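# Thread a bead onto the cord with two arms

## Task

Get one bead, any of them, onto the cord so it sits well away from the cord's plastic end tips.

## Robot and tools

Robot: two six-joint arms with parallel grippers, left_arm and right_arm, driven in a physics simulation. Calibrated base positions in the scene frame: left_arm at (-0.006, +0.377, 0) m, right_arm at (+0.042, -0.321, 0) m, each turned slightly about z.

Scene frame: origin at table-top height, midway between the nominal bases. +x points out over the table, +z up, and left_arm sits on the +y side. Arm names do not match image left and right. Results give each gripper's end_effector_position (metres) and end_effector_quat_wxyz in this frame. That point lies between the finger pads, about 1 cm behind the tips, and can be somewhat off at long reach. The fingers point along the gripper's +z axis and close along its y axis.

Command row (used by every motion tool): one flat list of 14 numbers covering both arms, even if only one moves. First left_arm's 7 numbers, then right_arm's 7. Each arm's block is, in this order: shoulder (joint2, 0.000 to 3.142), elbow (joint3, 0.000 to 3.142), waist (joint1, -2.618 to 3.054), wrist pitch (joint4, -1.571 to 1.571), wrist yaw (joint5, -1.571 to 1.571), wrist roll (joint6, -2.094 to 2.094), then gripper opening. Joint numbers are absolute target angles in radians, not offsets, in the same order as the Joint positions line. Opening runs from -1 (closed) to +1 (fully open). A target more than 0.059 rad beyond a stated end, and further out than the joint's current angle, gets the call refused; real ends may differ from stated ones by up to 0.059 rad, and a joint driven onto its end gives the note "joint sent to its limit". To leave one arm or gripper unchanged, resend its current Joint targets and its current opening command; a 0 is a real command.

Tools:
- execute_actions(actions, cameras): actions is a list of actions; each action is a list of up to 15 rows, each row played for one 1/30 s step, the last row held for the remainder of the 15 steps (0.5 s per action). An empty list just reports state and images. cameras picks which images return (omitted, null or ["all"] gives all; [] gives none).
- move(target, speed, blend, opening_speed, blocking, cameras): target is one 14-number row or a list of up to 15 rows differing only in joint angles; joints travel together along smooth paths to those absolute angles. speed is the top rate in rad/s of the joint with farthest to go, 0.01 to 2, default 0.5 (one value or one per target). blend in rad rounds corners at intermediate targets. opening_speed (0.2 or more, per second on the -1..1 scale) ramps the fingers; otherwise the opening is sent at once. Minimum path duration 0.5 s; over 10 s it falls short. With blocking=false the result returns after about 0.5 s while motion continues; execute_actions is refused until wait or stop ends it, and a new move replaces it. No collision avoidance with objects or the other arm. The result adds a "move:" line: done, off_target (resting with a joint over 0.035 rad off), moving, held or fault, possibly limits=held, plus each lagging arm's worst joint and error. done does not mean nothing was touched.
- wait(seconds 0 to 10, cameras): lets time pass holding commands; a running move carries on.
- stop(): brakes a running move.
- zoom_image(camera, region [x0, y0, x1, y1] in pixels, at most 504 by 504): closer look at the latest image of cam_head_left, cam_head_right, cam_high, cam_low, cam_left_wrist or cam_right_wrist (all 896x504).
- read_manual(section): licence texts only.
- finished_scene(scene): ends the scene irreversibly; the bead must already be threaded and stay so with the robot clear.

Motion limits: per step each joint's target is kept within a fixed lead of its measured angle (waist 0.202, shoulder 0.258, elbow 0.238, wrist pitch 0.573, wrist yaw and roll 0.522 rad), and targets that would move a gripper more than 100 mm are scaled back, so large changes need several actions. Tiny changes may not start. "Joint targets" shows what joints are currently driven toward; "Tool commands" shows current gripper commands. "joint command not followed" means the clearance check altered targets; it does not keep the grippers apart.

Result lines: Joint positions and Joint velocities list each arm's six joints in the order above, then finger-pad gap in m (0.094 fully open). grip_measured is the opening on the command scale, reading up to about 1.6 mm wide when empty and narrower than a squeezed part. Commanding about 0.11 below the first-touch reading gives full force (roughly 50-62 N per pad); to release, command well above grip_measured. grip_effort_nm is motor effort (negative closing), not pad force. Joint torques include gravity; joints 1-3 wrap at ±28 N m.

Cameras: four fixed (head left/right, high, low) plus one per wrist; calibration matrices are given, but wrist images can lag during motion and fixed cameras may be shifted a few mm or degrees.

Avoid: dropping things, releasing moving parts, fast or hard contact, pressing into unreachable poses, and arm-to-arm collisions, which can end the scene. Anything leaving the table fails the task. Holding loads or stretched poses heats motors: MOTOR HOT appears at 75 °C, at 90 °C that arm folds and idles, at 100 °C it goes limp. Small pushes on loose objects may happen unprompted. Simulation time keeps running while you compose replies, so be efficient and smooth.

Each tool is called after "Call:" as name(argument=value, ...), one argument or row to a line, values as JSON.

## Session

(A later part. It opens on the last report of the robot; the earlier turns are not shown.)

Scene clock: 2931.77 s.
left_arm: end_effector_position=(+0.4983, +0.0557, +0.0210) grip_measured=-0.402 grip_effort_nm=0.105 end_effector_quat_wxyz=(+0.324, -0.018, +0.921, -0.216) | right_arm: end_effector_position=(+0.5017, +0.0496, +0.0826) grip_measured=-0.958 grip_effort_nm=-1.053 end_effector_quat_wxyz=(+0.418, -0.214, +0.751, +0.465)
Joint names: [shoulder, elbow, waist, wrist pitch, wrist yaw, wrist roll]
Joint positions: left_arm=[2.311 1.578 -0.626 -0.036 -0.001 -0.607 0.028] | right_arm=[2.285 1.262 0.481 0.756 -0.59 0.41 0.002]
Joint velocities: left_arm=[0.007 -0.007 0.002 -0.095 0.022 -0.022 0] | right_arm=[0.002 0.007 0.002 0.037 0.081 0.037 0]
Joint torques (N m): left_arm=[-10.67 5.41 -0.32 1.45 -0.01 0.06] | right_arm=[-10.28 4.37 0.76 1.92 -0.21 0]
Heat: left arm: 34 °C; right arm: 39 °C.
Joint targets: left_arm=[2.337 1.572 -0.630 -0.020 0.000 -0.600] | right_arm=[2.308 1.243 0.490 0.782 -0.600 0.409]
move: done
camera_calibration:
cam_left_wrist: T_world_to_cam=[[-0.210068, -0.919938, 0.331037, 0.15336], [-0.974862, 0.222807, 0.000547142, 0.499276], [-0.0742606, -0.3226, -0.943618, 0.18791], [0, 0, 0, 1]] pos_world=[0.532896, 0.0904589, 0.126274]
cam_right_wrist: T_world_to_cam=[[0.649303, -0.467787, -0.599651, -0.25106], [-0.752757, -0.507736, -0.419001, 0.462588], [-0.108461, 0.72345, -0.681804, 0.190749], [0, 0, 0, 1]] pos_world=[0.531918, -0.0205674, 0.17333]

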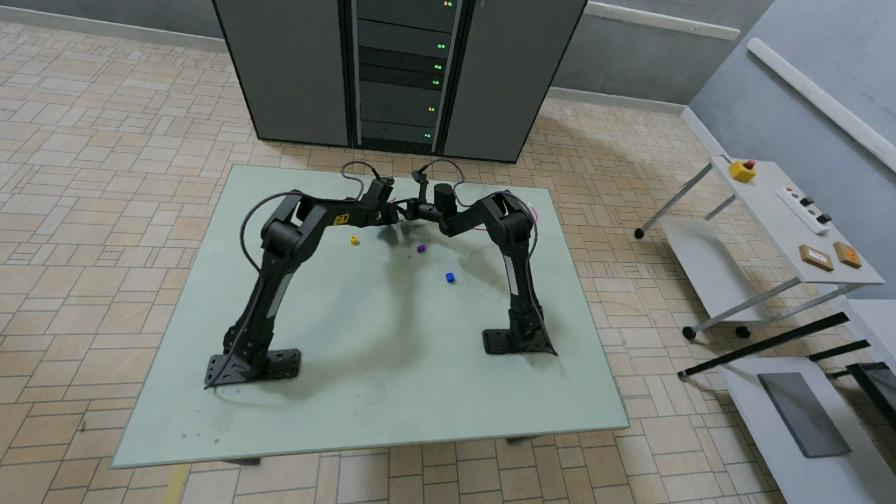

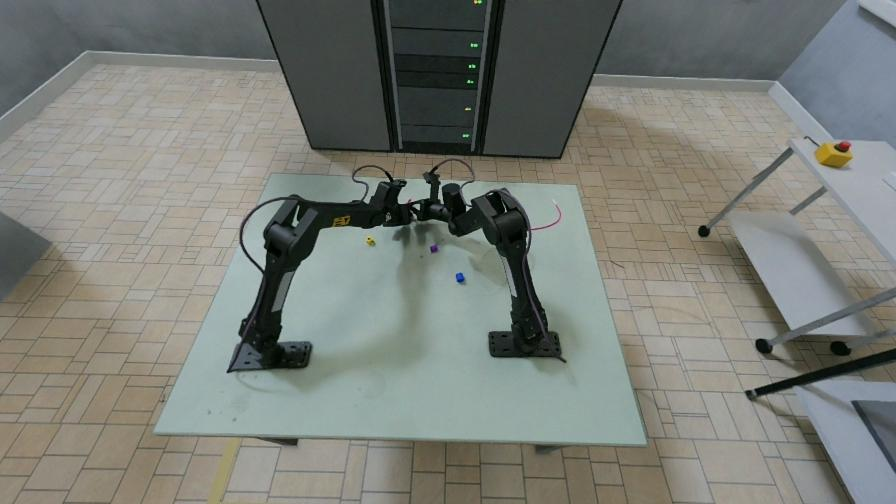

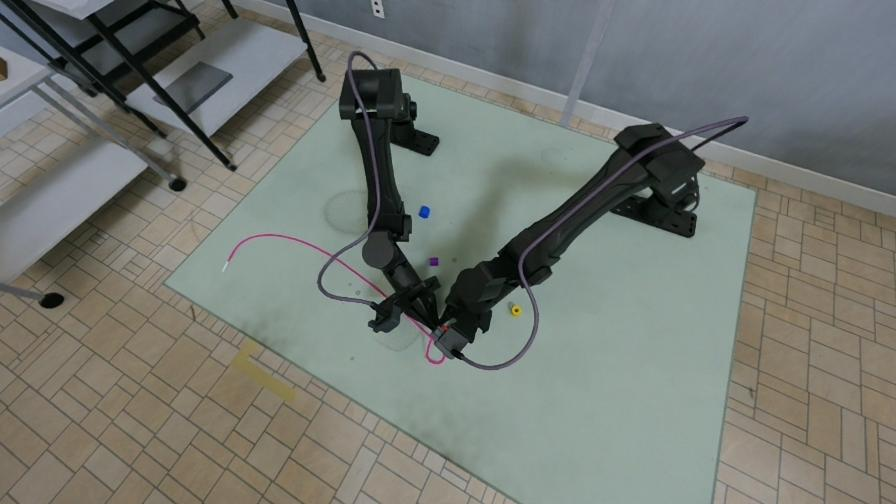

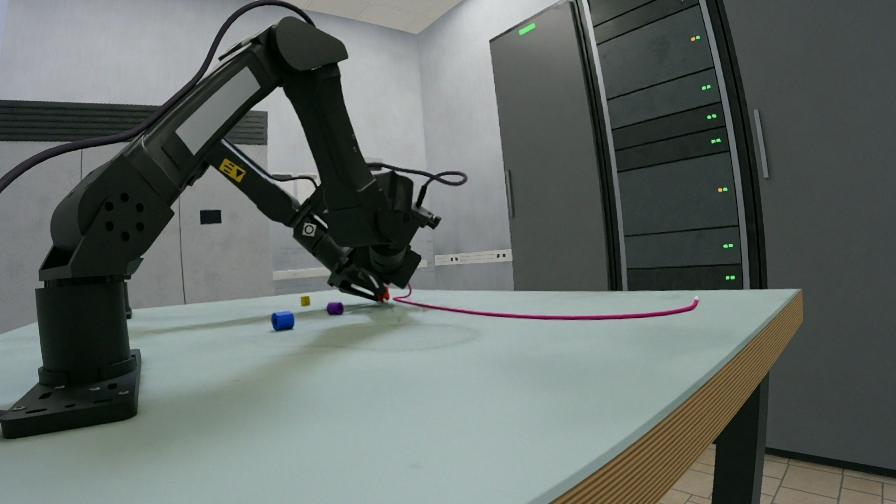

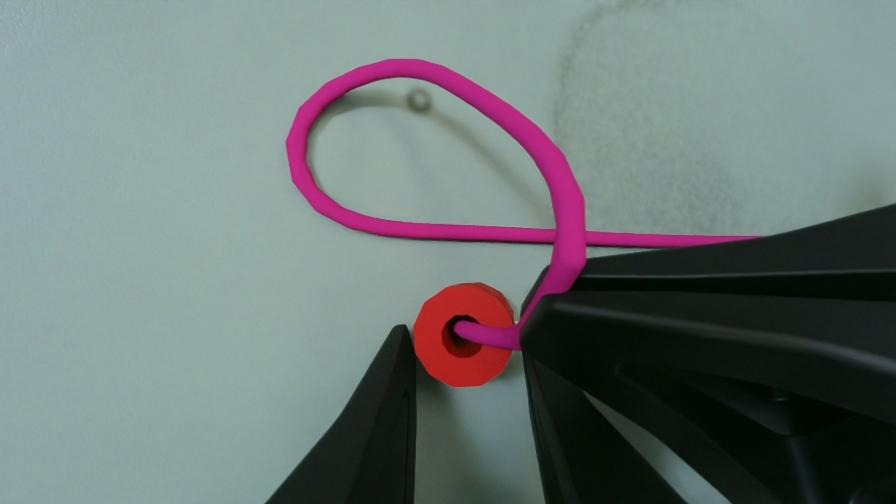

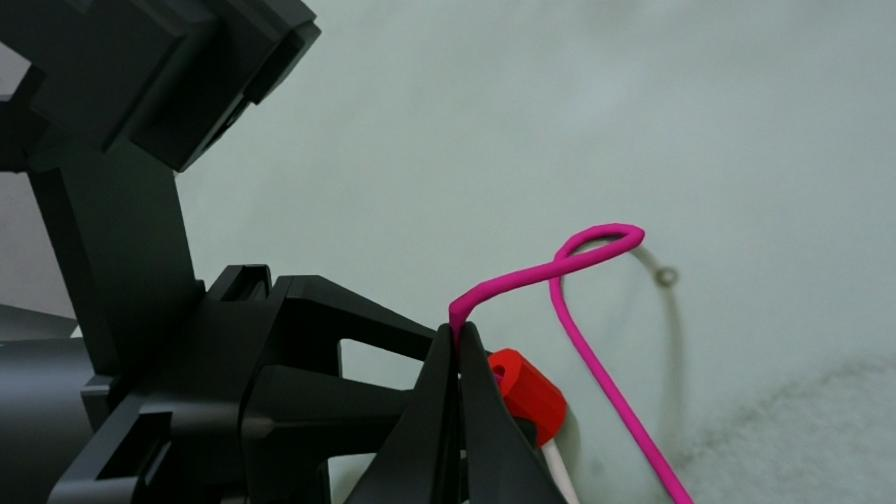

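Call:
move(
  target=[2.337,1.572,-0.63,-0.02,0,-0.6,0.0,2.308,1.243,0.49,0.782,-0.6,0.409,-1],
  opening_speed=0.3,
  cameras=[],
)

Call:
move(
  target=[1.93,1.07,-0.63,0.09,0,-0.6,0.0,2.308,1.243,0.49,0.782,-0.6,0.409,-1],
  speed=0.3,
  cameras=["cam_high","cam_low","cam_left_wrist","cam_right_wrist"],
)

Call:
zoom_image(
  camera="cam_high",
  region=[380, 280, 500, 380],
)

Call:
zoom_image(
  camera="cam_low",
  region=[320, 240, 480, 330],
)

Scene clock: 2947.80 s.
left_arm: end_effector_position=(+0.5006, +0.0542, +0.0239) grip_measured=-0.003 grip_effort_nm=0.173 end_effector_quat_wxyz=(+0.331, -0.017, +0.918, -0.220) | right_arm: end_effector_position=(+0.5089, +0.0455, +0.0886) grip_measured=-0.958 grip_effort_nm=-1.053 end_effector_quat_wxyz=(+0.436, -0.208, +0.745, +0.460)
Joint names: [shoulder, elbow, waist, wrist pitch, wrist yaw, wrist roll]
Joint positions: left_arm=[2.311 1.578 -0.626 -0.02 -0.001 -0.606 0.047] | right_arm=[2.285 1.262 0.474 0.787 -0.57 0.41 0.002]
Joint velocities: left_arm=[-0.007 -0.002 -0.012 -0.022 -0.022 0.007 -0.001] | right_arm=[0.002 -0.012 -0.012 -0.022 -0.007 0.022 0]
Joint torques (N m): left_arm=[-10.69 5.41 -0.34 1.31 -0.01 0.04] | right_arm=[-10.36 4.4 1.44 1.65 -0.4 -0.02]
Heat: left arm: 32 °C; right arm: 39 °C.
Joint targets: left_arm=[2.337 1.572 -0.630 -0.020 0.000 -0.600] | right_arm=[2.308 1.243 0.490 0.782 -0.600 0.409]
move: done
No camera images: "cameras" was empty.

Scene clock: 2949.80 s.
left_arm: end_effector_position=(+0.4079, +0.1136, +0.0227) grip_measured=-0.002 grip_effort_nm=0.100 end_effector_quat_wxyz=(+0.302, -0.015, +0.932, -0.200) | right_arm: end_effector_position=(+0.5023, +0.0516, +0.0891) grip_measured=-0.958 grip_effort_nm=-1.053 end_effector_quat_wxyz=(+0.429, -0.217, +0.742, +0.468)
Joint names: [shoulder, elbow, waist, wrist pitch, wrist yaw, wrist roll]
Joint positions: left_arm=[1.978 1.076 -0.626 0.073 -0.001 -0.601 0.047] | right_arm=[2.285 1.262 0.484 0.787 -0.589 0.41 0.002]
Joint velocities: left_arm=[0.027 0.012 -0.027 0.007 0.051 0.022 0] | right_arm=[-0.002 0.002 -0.017 0.051 -0.022 0.022 0]
Joint torques (N m): left_arm=[-13.79 4.89 -0.32 1.39 0 0.01] | right_arm=[-10.36 4.38 0.57 1.64 -0.2 0]
Heat: left arm: 33 °C; right arm: 39 °C.
Joint targets: left_arm=[1.930 1.070 -0.630 0.090 0.000 -0.600] | right_arm=[2.308 1.243 0.490 0.782 -0.600 0.409]
move: off_target (left_arm); left_arm: the shoulder is farthest, 0.048 rad from its target
camera_calibration:
cam_left_wrist: T_world_to_cam=[[-0.198645, -0.930564, 0.307555, 0.184223], [-0.972614, 0.225814, 0.0550474, 0.395718], [-0.120675, -0.288197, -0.949937, 0.216627], [0, 0, 0, 1]] pos_world=[0.447618, 0.144504, 0.12734]
cam_right_wrist: T_world_to_cam=[[0.665939, -0.458059, -0.588818, -0.256531], [-0.74038, -0.502566, -0.446391, 0.462706], [-0.0914466, 0.733219, -0.673816, 0.184031], [0, 0, 0, 1]] pos_world=[0.530241, -0.0199011, 0.179501]
Images, in order (width x height): cam_high 896x504, cam_low 896x504, cam_left_wrist 896x504, cam_right_wrist 896x504.

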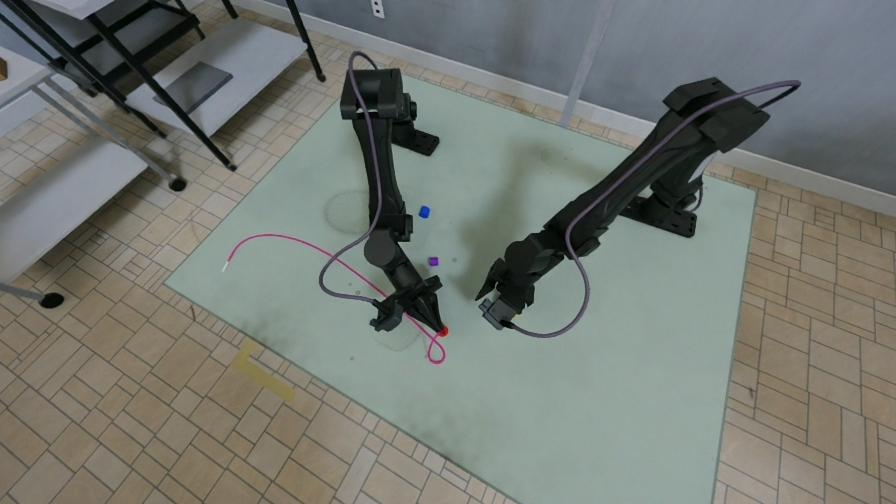

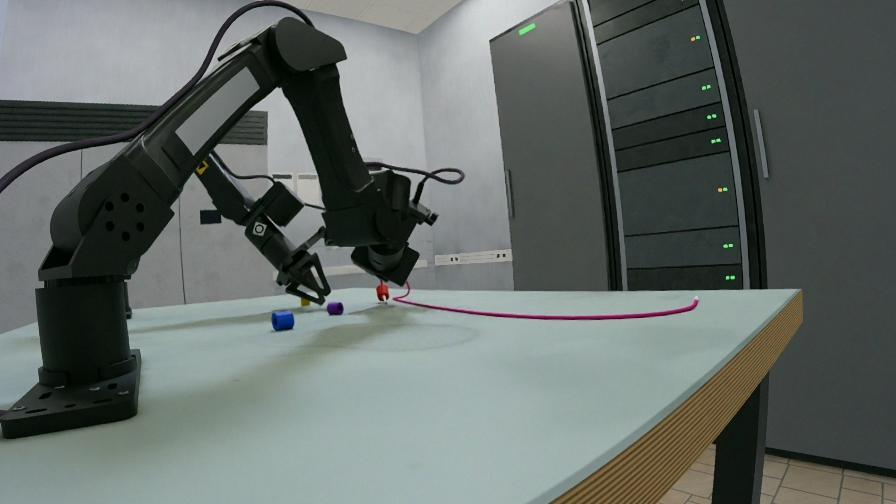

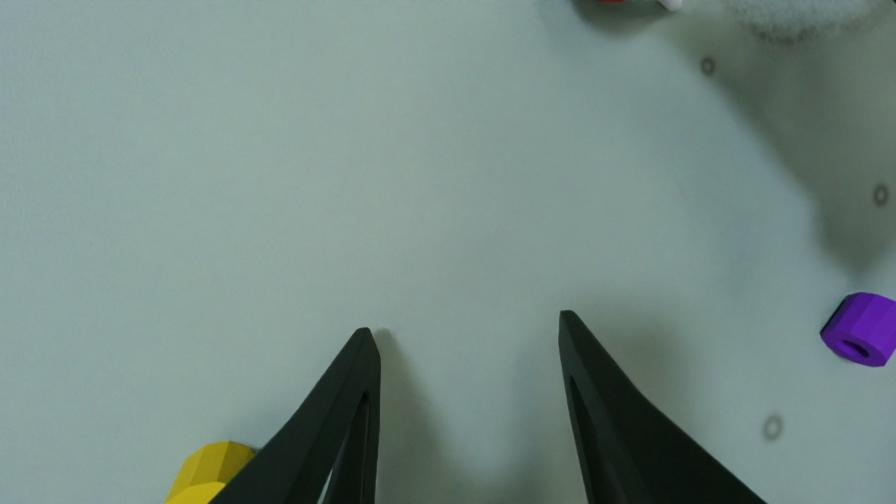

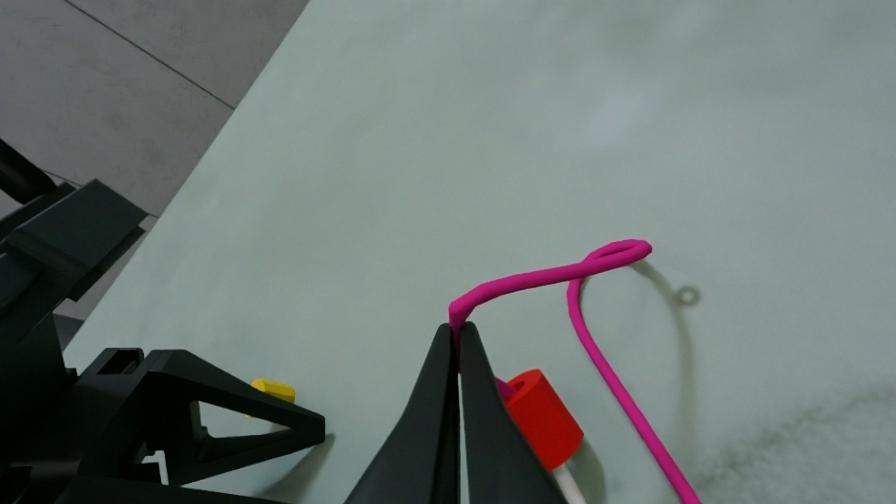

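Scaled by 4.200 from the camera's 896x504 image, which has a finer 1280x720 frame.

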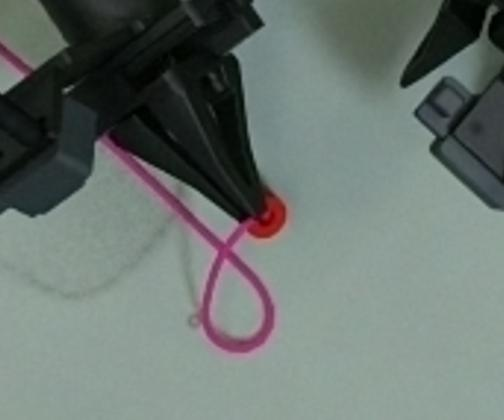

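Scaled by 3.150 from the camera's 896x504 image, which has a finer 1280x720 frame.

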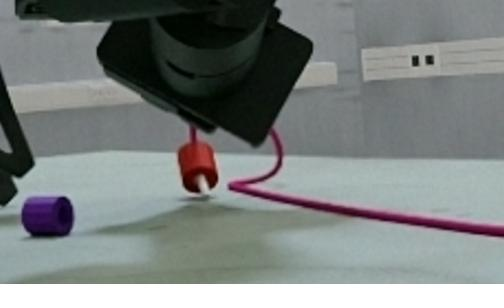

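Call:
move(
  target=[1.85,1.00,-0.63,0.09,0,-0.6,0.0,2.42,1.345,0.55,0.880,-0.6,0.409,-1],
  speed=0.06,
  cameras=["cam_high","cam_low","cam_left_wrist","cam_right_wrist"],
)

Call:
zoom_image(
  camera="cam_high",
  region=[380, 280, 500, 380],
)

Call:
zoom_image(
  camera="cam_low",
  region=[320, 240, 480, 330],
)

Scene clock: 2991.90 s.
left_arm: end_effector_position=(+0.3945, +0.1222, +0.0348) grip_measured=-0.002 grip_effort_nm=0.100 end_effector_quat_wxyz=(+0.307, -0.015, +0.930, -0.203) | right_arm: end_effector_position=(+0.4880, +0.0827, +0.0596) grip_measured=-0.958 grip_effort_nm=-1.053 end_effector_quat_wxyz=(+0.418, -0.239, +0.733, +0.481)
Joint names: [shoulder, elbow, waist, wrist pitch, wrist yaw, wrist roll]
Joint positions: left_arm=[1.896 1.006 -0.626 0.073 -0.001 -0.601 0.047] | right_arm=[2.394 1.309 0.541 0.855 -0.59 0.411 0.002]
Joint velocities: left_arm=[-0.007 0.007 0.007 -0.007 -0.022 -0.037 0] | right_arm=[-0.017 -0.002 -0.007 0.007 -0.066 0.051 0]
Joint torques (N m): left_arm=[-13.01 4.89 -0.31 1.4 0 0] | right_arm=[-10.51 8.28 0.75 1.91 -0.19 0.02]
Heat: left arm: 35 °C; right arm: 39 °C.
Joint targets: left_arm=[1.850 1.000 -0.630 0.090 0.000 -0.600] | right_arm=[2.420 1.345 0.550 0.880 -0.600 0.409]
move: off_target (left_arm, right_arm); left_arm: the shoulder is farthest, 0.046 rad from its target; right_arm: the elbow is farthest, 0.036 rad from its target
camera_calibration:
cam_left_wrist: T_world_to_cam=[[-0.201928, -0.928463, 0.311741, 0.186692], [-0.973135, 0.226148, 0.0431988, 0.38066], [-0.110608, -0.294643, -0.949185, 0.225833], [0, 0, 0, 1]] pos_world=[0.433111, 0.153791, 0.139714]
cam_right_wrist: T_world_to_cam=[[0.69425, -0.416392, -0.587056, -0.267489], [-0.707743, -0.543223, -0.451673, 0.442373], [-0.13083, 0.729059, -0.671831, 0.159487], [0, 0, 0, 1]] pos_world=[0.519656, 0.0126523, 0.149925]
Images, in order (width x height): cam_high 896x504, cam_low 896x504, cam_left_wrist 896x504, cam_right_wrist 896x504.

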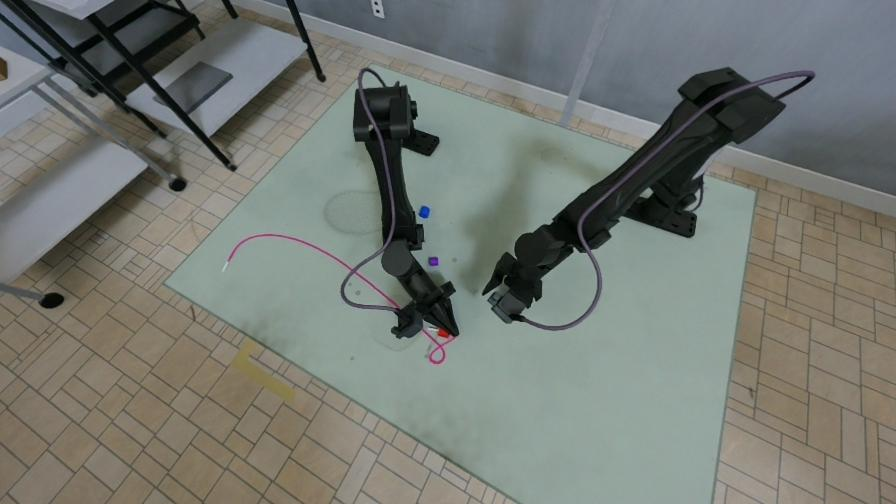

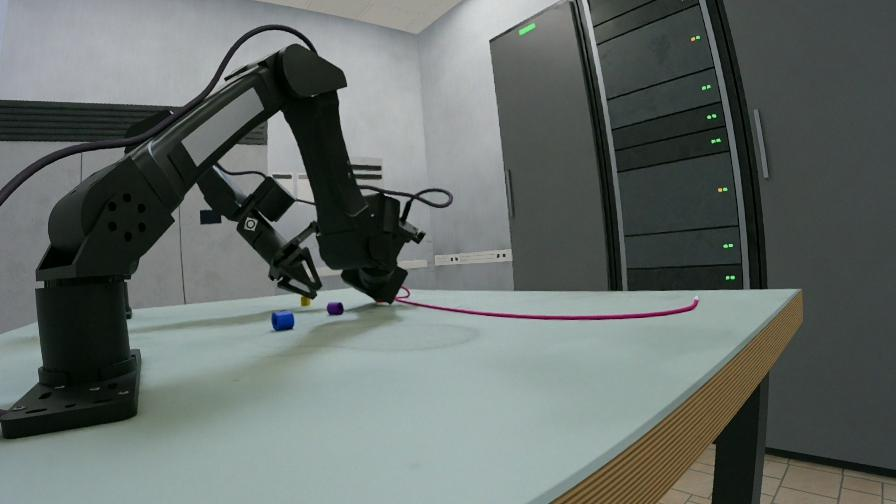

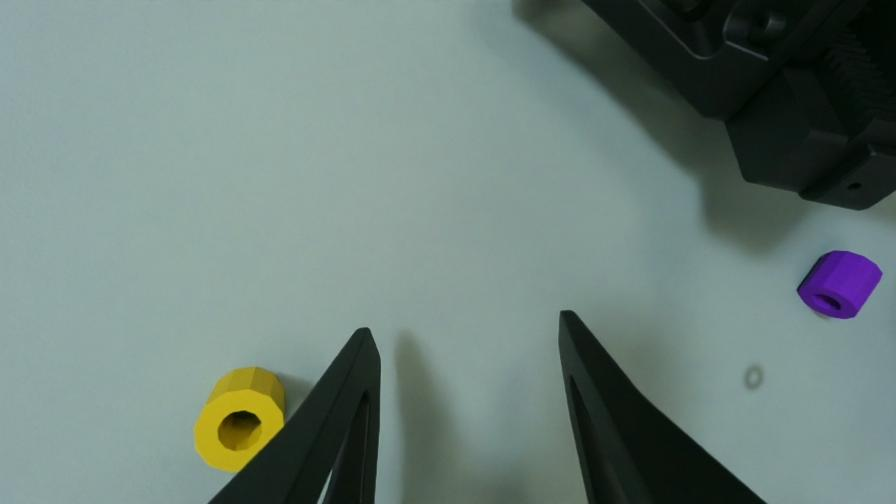

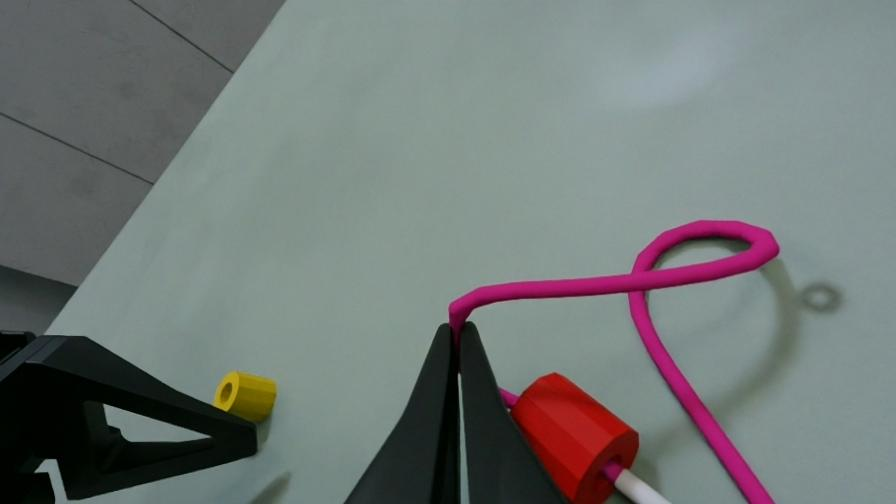

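Scaled by 4.200 from the camera's 896x504 image, which has a finer 1280x720 frame.

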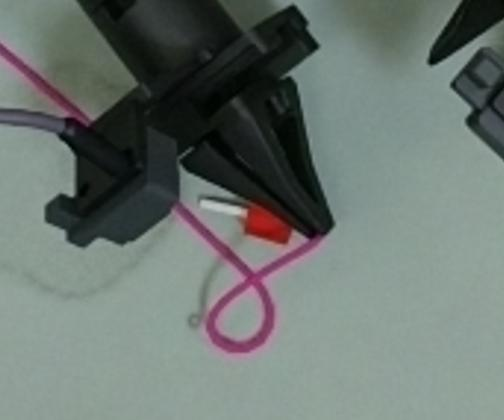

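Scaled by 3.150 from the camera's 896x504 image, which has a finer 1280x720 frame.

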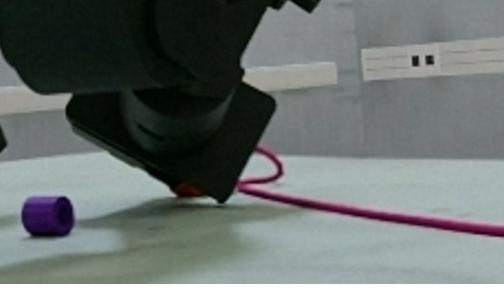

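Call:
move(
  target=[1.85,1.00,-0.63,0.09,0,-0.6,0.0,2.42,1.345,0.55,0.880,-0.6,0.409,-0.7],
  opening_speed=0.3,
  cameras=["cam_high","cam_right_wrist"],
)

Call:
zoom_image(
  camera="cam_high",
  region=[380, 280, 500, 380],
)

Scene clock: 2998.40 s.
left_arm: end_effector_position=(+0.3945, +0.1222, +0.0348) grip_measured=-0.002 grip_effort_nm=0.095 end_effector_quat_wxyz=(+0.307, -0.015, +0.930, -0.203) | right_arm: end_effector_position=(+0.4875, +0.0835, +0.0610) grip_measured=-0.703 grip_effort_nm=0.139 end_effector_quat_wxyz=(+0.419, -0.241, +0.731, +0.482)
Joint names: [shoulder, elbow, waist, wrist pitch, wrist yaw, wrist roll]
Joint positions: left_arm=[1.896 1.006 -0.626 0.073 -0.001 -0.601 0.047] | right_arm=[2.394 1.309 0.542 0.862 -0.592 0.411 0.014]
Joint velocities: left_arm=[-0.017 0.002 -0.007 0.007 -0.037 -0.037 0] | right_arm=[0.022 -0.007 -0.012 0.037 0.037 -0.037 -0.001]
Joint torques (N m): left_arm=[-13.01 4.89 -0.34 1.4 -0.01 0] | right_arm=[-10.55 8.34 0.68 1.87 -0.17 0]
Heat: left arm: 35 °C; right arm: 38 °C.
Joint targets: left_arm=[1.850 1.000 -0.630 0.090 0.000 -0.600] | right_arm=[2.420 1.345 0.550 0.880 -0.600 0.409]
move: off_target (left_arm, right_arm); left_arm: the shoulder is farthest, 0.046 rad from its target; right_arm: the elbow is farthest, 0.036 rad from its target
camera_calibration:
cam_right_wrist: T_world_to_cam=[[0.69856, -0.41204, -0.58501, -0.268553], [-0.703733, -0.54359, -0.45746, 0.441536], [-0.129513, 0.731254, -0.669696, 0.158822], [0, 0, 0, 1]] pos_world=[0.518893, 0.01322, 0.151242]
Images, in order (width x height): cam_high 896x504, cam_right_wrist 896x504.

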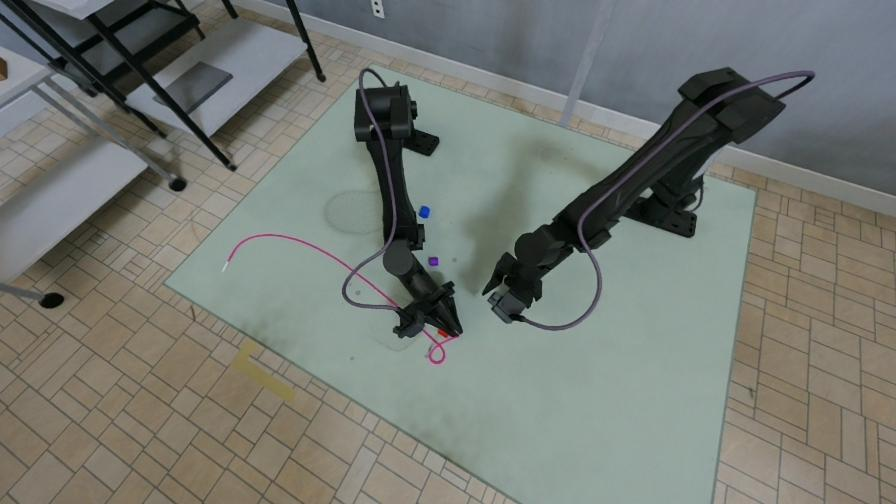

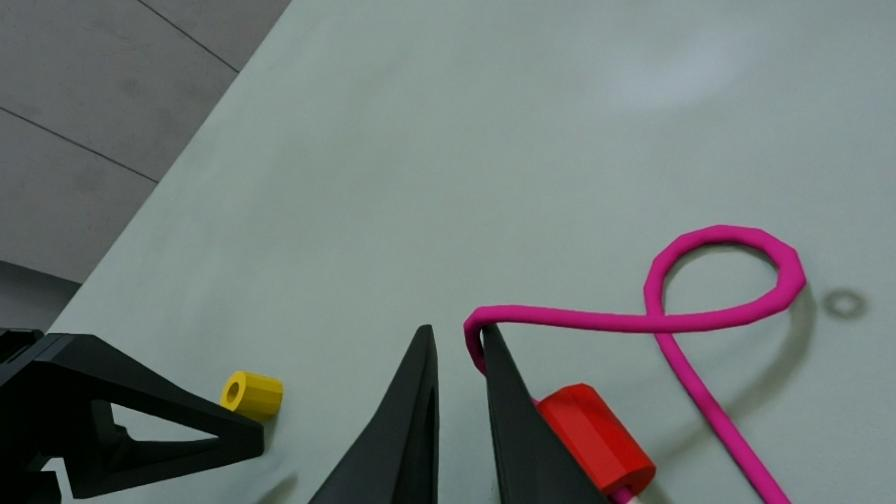

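Scaled by 4.200 from the camera's 896x504 image, which has a finer 1280x720 frame.

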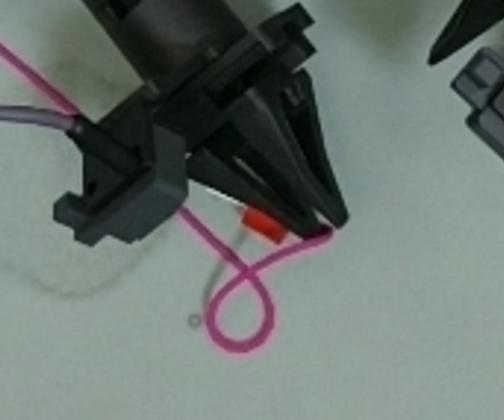

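Call:
move(
  target=[1.85,1.00,-0.63,0.09,0,-0.6,0.0,2.16,0.966,0.465,1.02,-0.6,0.409,-0.7],
  speed=0.15,
  cameras=["cam_high","cam_low","cam_right_wrist"],
)

Call:
zoom_image(
  camera="cam_high",
  region=[380, 280, 500, 380],
)

Scene clock: 3013.07 s.
left_arm: end_effector_position=(+0.3945, +0.1222, +0.0348) grip_measured=-0.002 grip_effort_nm=0.100 end_effector_quat_wxyz=(+0.307, -0.015, +0.930, -0.203) | right_arm: end_effector_position=(+0.4575, +0.0206, +0.0720) grip_measured=-0.703 grip_effort_nm=0.129 end_effector_quat_wxyz=(+0.433, -0.215, +0.740, +0.467)
Joint names: [shoulder, elbow, waist, wrist pitch, wrist yaw, wrist roll]
Joint positions: left_arm=[1.896 1.006 -0.626 0.073 -0.001 -0.601 0.047] | right_arm=[2.205 0.983 0.473 0.993 -0.593 0.411 0.014]
Joint velocities: left_arm=[0.007 -0.002 0.007 -0.081 0.022 -0.007 -0.001] | right_arm=[0.012 -0.012 0.017 0.007 0.007 -0.037 -0.001]
Joint torques (N m): left_arm=[-13.03 4.9 -0.32 1.41 0 0] | right_arm=[-14.2 3.63 -0.66 1.96 -0.17 0.01]
Heat: left arm: 35 °C; right arm: 39 °C.
Joint targets: left_arm=[1.850 1.000 -0.630 0.090 0.000 -0.600] | right_arm=[2.160 0.966 0.465 1.020 -0.600 0.409]
move: off_target (left_arm, right_arm); left_arm: the shoulder is farthest, 0.046 rad from its target; right_arm: the shoulder is farthest, 0.045 rad from its target
camera_calibration:
cam_right_wrist: T_world_to_cam=[[0.665987, -0.460134, -0.587144, -0.251017], [-0.741385, -0.49535, -0.452744, 0.407165], [-0.0825185, 0.736821, -0.671033, 0.186788], [0, 0, 0, 1]] pos_world=[0.484454, -0.051442, 0.1623]
Images, in order (width x height): cam_high 896x504, cam_low 896x504, cam_right_wrist 896x504.

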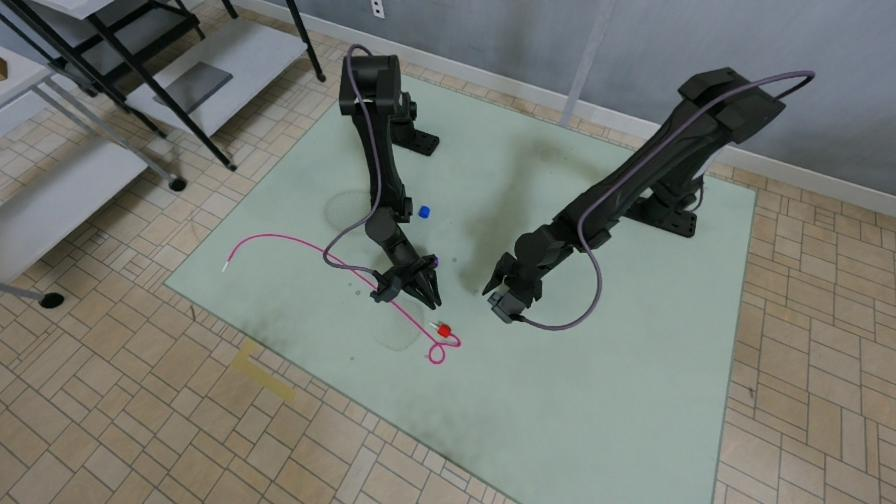

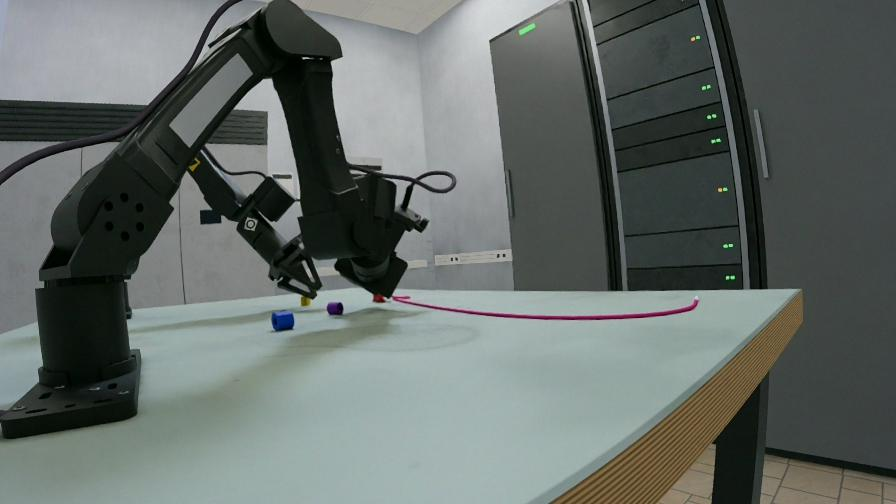

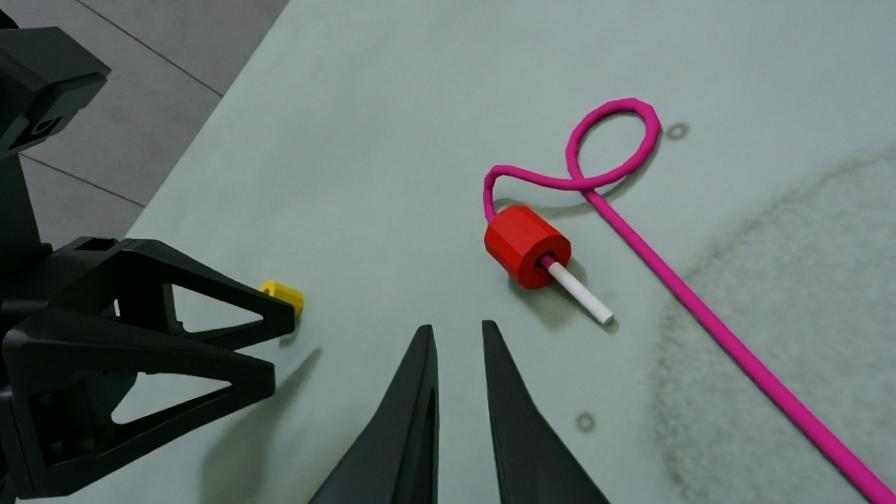

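Scaled by 4.200 from the camera's 896x504 image, which has a finer 1280x720 frame.

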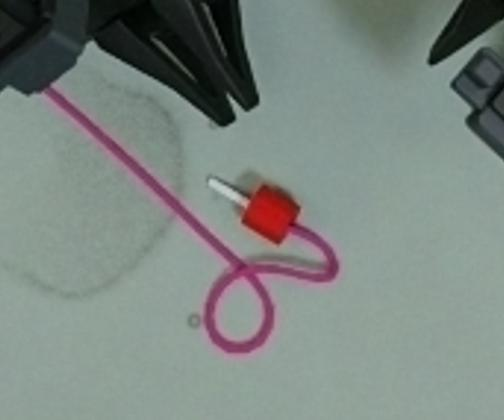

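Call:
move(
  target=[1.85,1.00,-0.63,0.09,0,-0.6,0.0,2.19,1.555,0.463,-0.085,-0.6,-0.478,-0.5],
  speed=0.4,
  cameras=["cam_right_wrist"],
)

Scene clock: 3061.57 s.
left_arm: end_effector_position=(+0.3945, +0.1222, +0.0348) grip_measured=-0.002 grip_effort_nm=0.100 end_effector_quat_wxyz=(+0.307, -0.015, +0.930, -0.203) | right_arm: end_effector_position=(+0.4860, +0.0362, +0.0712) grip_measured=-0.503 grip_effort_nm=0.134 end_effector_quat_wxyz=(+0.373, -0.512, +0.724, +0.274)
Joint names: [shoulder, elbow, waist, wrist pitch, wrist yaw, wrist roll]
Joint positions: left_arm=[1.896 1.006 -0.626 0.073 -0.001 -0.601 0.047] | right_arm=[2.205 1.516 0.473 -0.072 -0.593 -0.471 0.023]
Joint velocities: left_arm=[-0.007 -0.027 0.002 -0.081 -0.022 0.022 0] | right_arm=[0.007 0.002 -0.002 0.037 0.051 -0.037 -0.001]
Joint torques (N m): left_arm=[-13.03 4.89 -0.35 1.4 0 0] | right_arm=[-13.39 9.62 -0.91 1.16 -0.3 -0.06]
Heat: left arm: 36 °C; right arm: 42 °C.
Joint targets: left_arm=[1.850 1.000 -0.630 0.090 0.000 -0.600] | right_arm=[2.190 1.555 0.463 -0.085 -0.600 -0.478]
move: off_target (left_arm, right_arm); left_arm: the shoulder is farthest, 0.046 rad from its target; right_arm: the elbow is farthest, 0.039 rad from its target
camera_calibration:
cam_right_wrist: T_world_to_cam=[[0.920791, -0.377683, -0.0974621, -0.42497], [-0.389995, -0.895844, -0.212996, 0.262252], [-0.00686601, 0.234134, -0.97218, 0.180007], [0, 0, 0, 1]] pos_world=[0.494821, 0.0322867, 0.189439]
Images, in order (width x height): cam_right_wrist 896x504.

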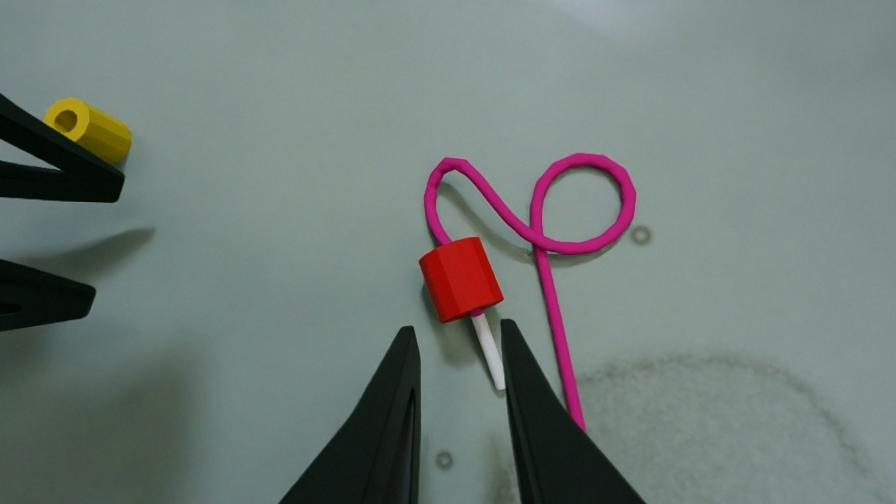

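Call:
move(
  target=[1.85,1.00,-0.63,0.09,0,-0.6,0.0,2.325,1.4535,0.465,0.108,-0.6,-0.478,-0.5],
  speed=0.08,
  cameras=["cam_right_wrist"],
)

Call:
zoom_image(
  camera="cam_right_wrist",
  region=[360, 180, 640, 440],
)

Call:
zoom_image(
  camera="cam_low",
  region=[320, 240, 480, 330],
)

Scene clock: 3079.43 s.
left_arm: end_effector_position=(+0.3945, +0.1222, +0.0348) grip_measured=-0.002 grip_effort_nm=0.100 end_effector_quat_wxyz=(+0.307, -0.015, +0.930, -0.203) | right_arm: end_effector_position=(+0.4936, +0.0405, +0.0356) grip_measured=-0.503 grip_effort_nm=0.134 end_effector_quat_wxyz=(+0.392, -0.514, +0.713, +0.272)
Joint names: [shoulder, elbow, waist, wrist pitch, wrist yaw, wrist roll]
Joint positions: left_arm=[1.896 1.006 -0.626 0.073 -0.001 -0.601 0.047] | right_arm=[2.294 1.477 0.473 0.099 -0.594 -0.473 0.023]
Joint velocities: left_arm=[0.002 -0.007 0.002 0.081 -0.125 -0.007 0] | right_arm=[-0.007 0.007 0.007 0.037 0.007 0.066 -0.002]
Joint torques (N m): left_arm=[-13 4.89 -0.32 1.41 0 0] | right_arm=[-10.24 4.53 -0.69 1.42 -0.29 -0.03]
Heat: left arm: 36 °C; right arm: 43 °C.
Joint targets: left_arm=[1.850 1.000 -0.630 0.090 0.000 -0.600] | right_arm=[2.325 1.453 0.465 0.108 -0.600 -0.478]
move: off_target (left_arm); left_arm: the shoulder is farthest, 0.046 rad from its target
camera_calibration:
cam_right_wrist: T_world_to_cam=[[0.92466, -0.374461, -0.0691588, -0.436864], [-0.379561, -0.891734, -0.246463, 0.257324], [0.0306196, 0.254145, -0.966681, 0.124888], [0, 0, 0, 1]] pos_world=[0.497796, 0.0341359, 0.153935]
Images, in order (width x height): cam_right_wrist 896x504.

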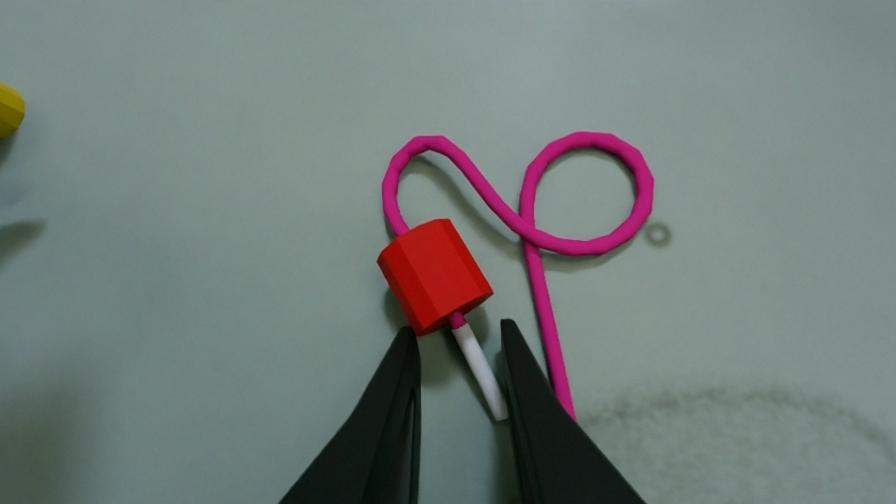

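Scaled by 1.800 from the camera's 896x504 image, which has a finer 1280x720 frame.

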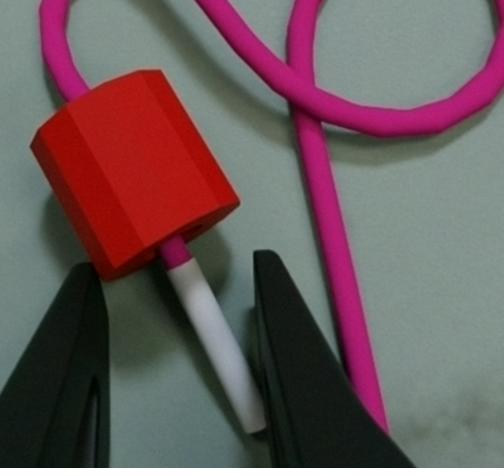

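This scene's latest camera images include none from cam_low. They are from: cam_right_wrist. cam_low's image comes with the result of a call that names it in "cameras".

Call:
move(
  target=[1.85,1.00,-0.63,0.09,0,-0.6,0.0,2.335,1.456,0.448,0.07,-0.6,-0.478,-0.5],
  speed=0.05,
  cameras=["cam_right_wrist","cam_low"],
)

Call:
zoom_image(
  camera="cam_right_wrist",
  region=[360, 180, 640, 440],
)

Call:
zoom_image(
  camera="cam_low",
  region=[320, 240, 480, 330],
)

Scene clock: 3089.13 s.
left_arm: end_effector_position=(+0.3945, +0.1222, +0.0348) grip_measured=-0.002 grip_effort_nm=0.105 end_effector_quat_wxyz=(+0.307, -0.015, +0.930, -0.203) | right_arm: end_effector_position=(+0.4959, +0.0365, +0.0351) grip_measured=-0.503 grip_effort_nm=0.139 end_effector_quat_wxyz=(+0.392, -0.512, +0.714, +0.274)
Joint names: [shoulder, elbow, waist, wrist pitch, wrist yaw, wrist roll]
Joint positions: left_arm=[1.896 1.006 -0.626 0.073 -0.001 -0.601 0.047] | right_arm=[2.296 1.477 0.462 0.099 -0.604 -0.474 0.023]
Joint velocities: left_arm=[0.002 -0.002 -0.027 0.037 0.022 -0.007 -0.001] | right_arm=[0.012 -0.007 -0.017 0.022 0.066 0.007 0.002]
Joint torques (N m): left_arm=[-13.01 4.92 -0.34 1.4 0 0.01] | right_arm=[-9.65 4.75 -1.24 1.05 -0.2 -0.04]
Heat: left arm: 36 °C; right arm: 40 °C.
Joint targets: left_arm=[1.850 1.000 -0.630 0.090 0.000 -0.600] | right_arm=[2.335 1.456 0.448 0.070 -0.600 -0.478]
move: off_target (left_arm, right_arm); left_arm: the shoulder is farthest, 0.046 rad from its target; right_arm: the shoulder is farthest, 0.039 rad from its target
camera_calibration:
cam_right_wrist: T_world_to_cam=[[0.923506, -0.376254, -0.0746329, -0.43969], [-0.382609, -0.889678, -0.249167, 0.256094], [0.027351, 0.258662, -0.96558, 0.126739], [0, 0, 0, 1]] pos_world=[0.500573, 0.0296236, 0.153372]
Images, in order (width x height): cam_low 896x504, cam_right_wrist 896x504.

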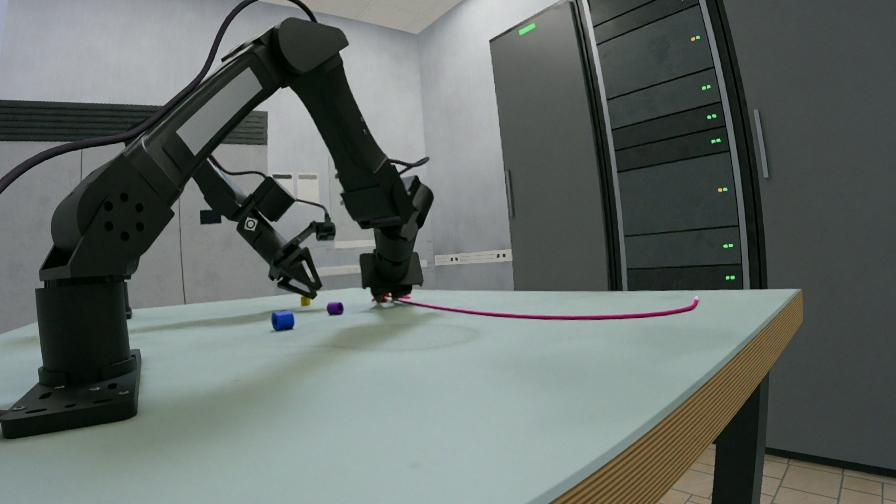

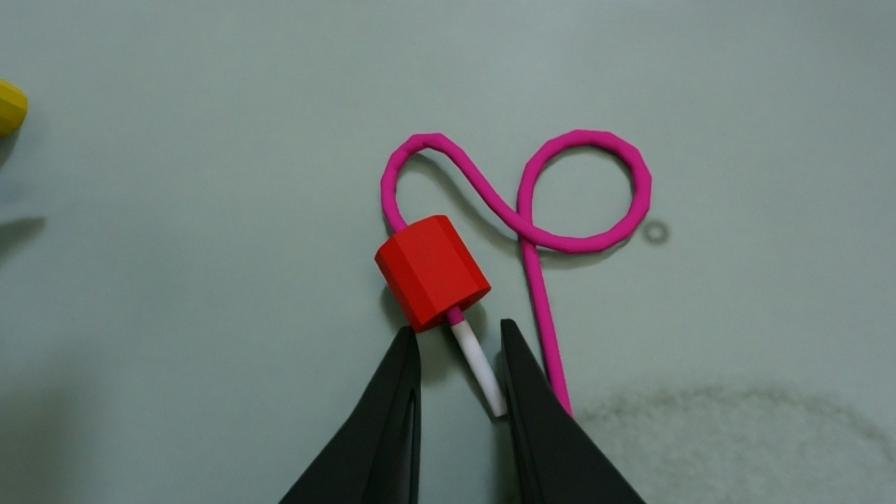

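Scaled by 1.800 from the camera's 896x504 image, which has a finer 1280x720 frame.

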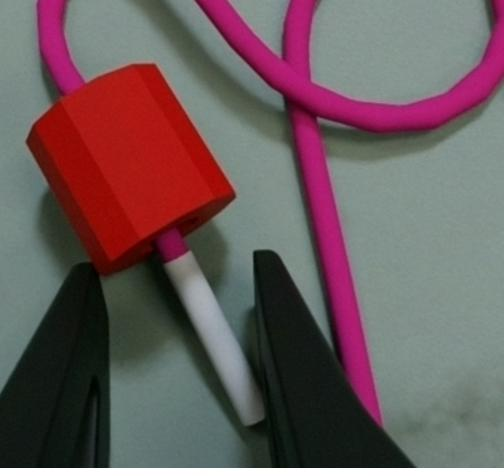

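Scaled by 3.150 from the camera's 896x504 image, which has a finer 1280x720 frame.

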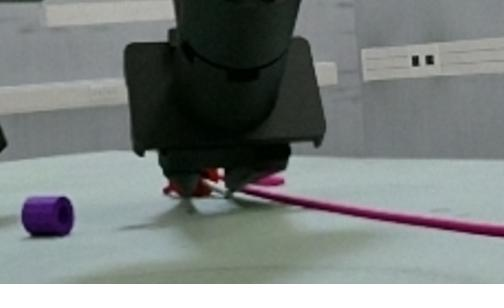

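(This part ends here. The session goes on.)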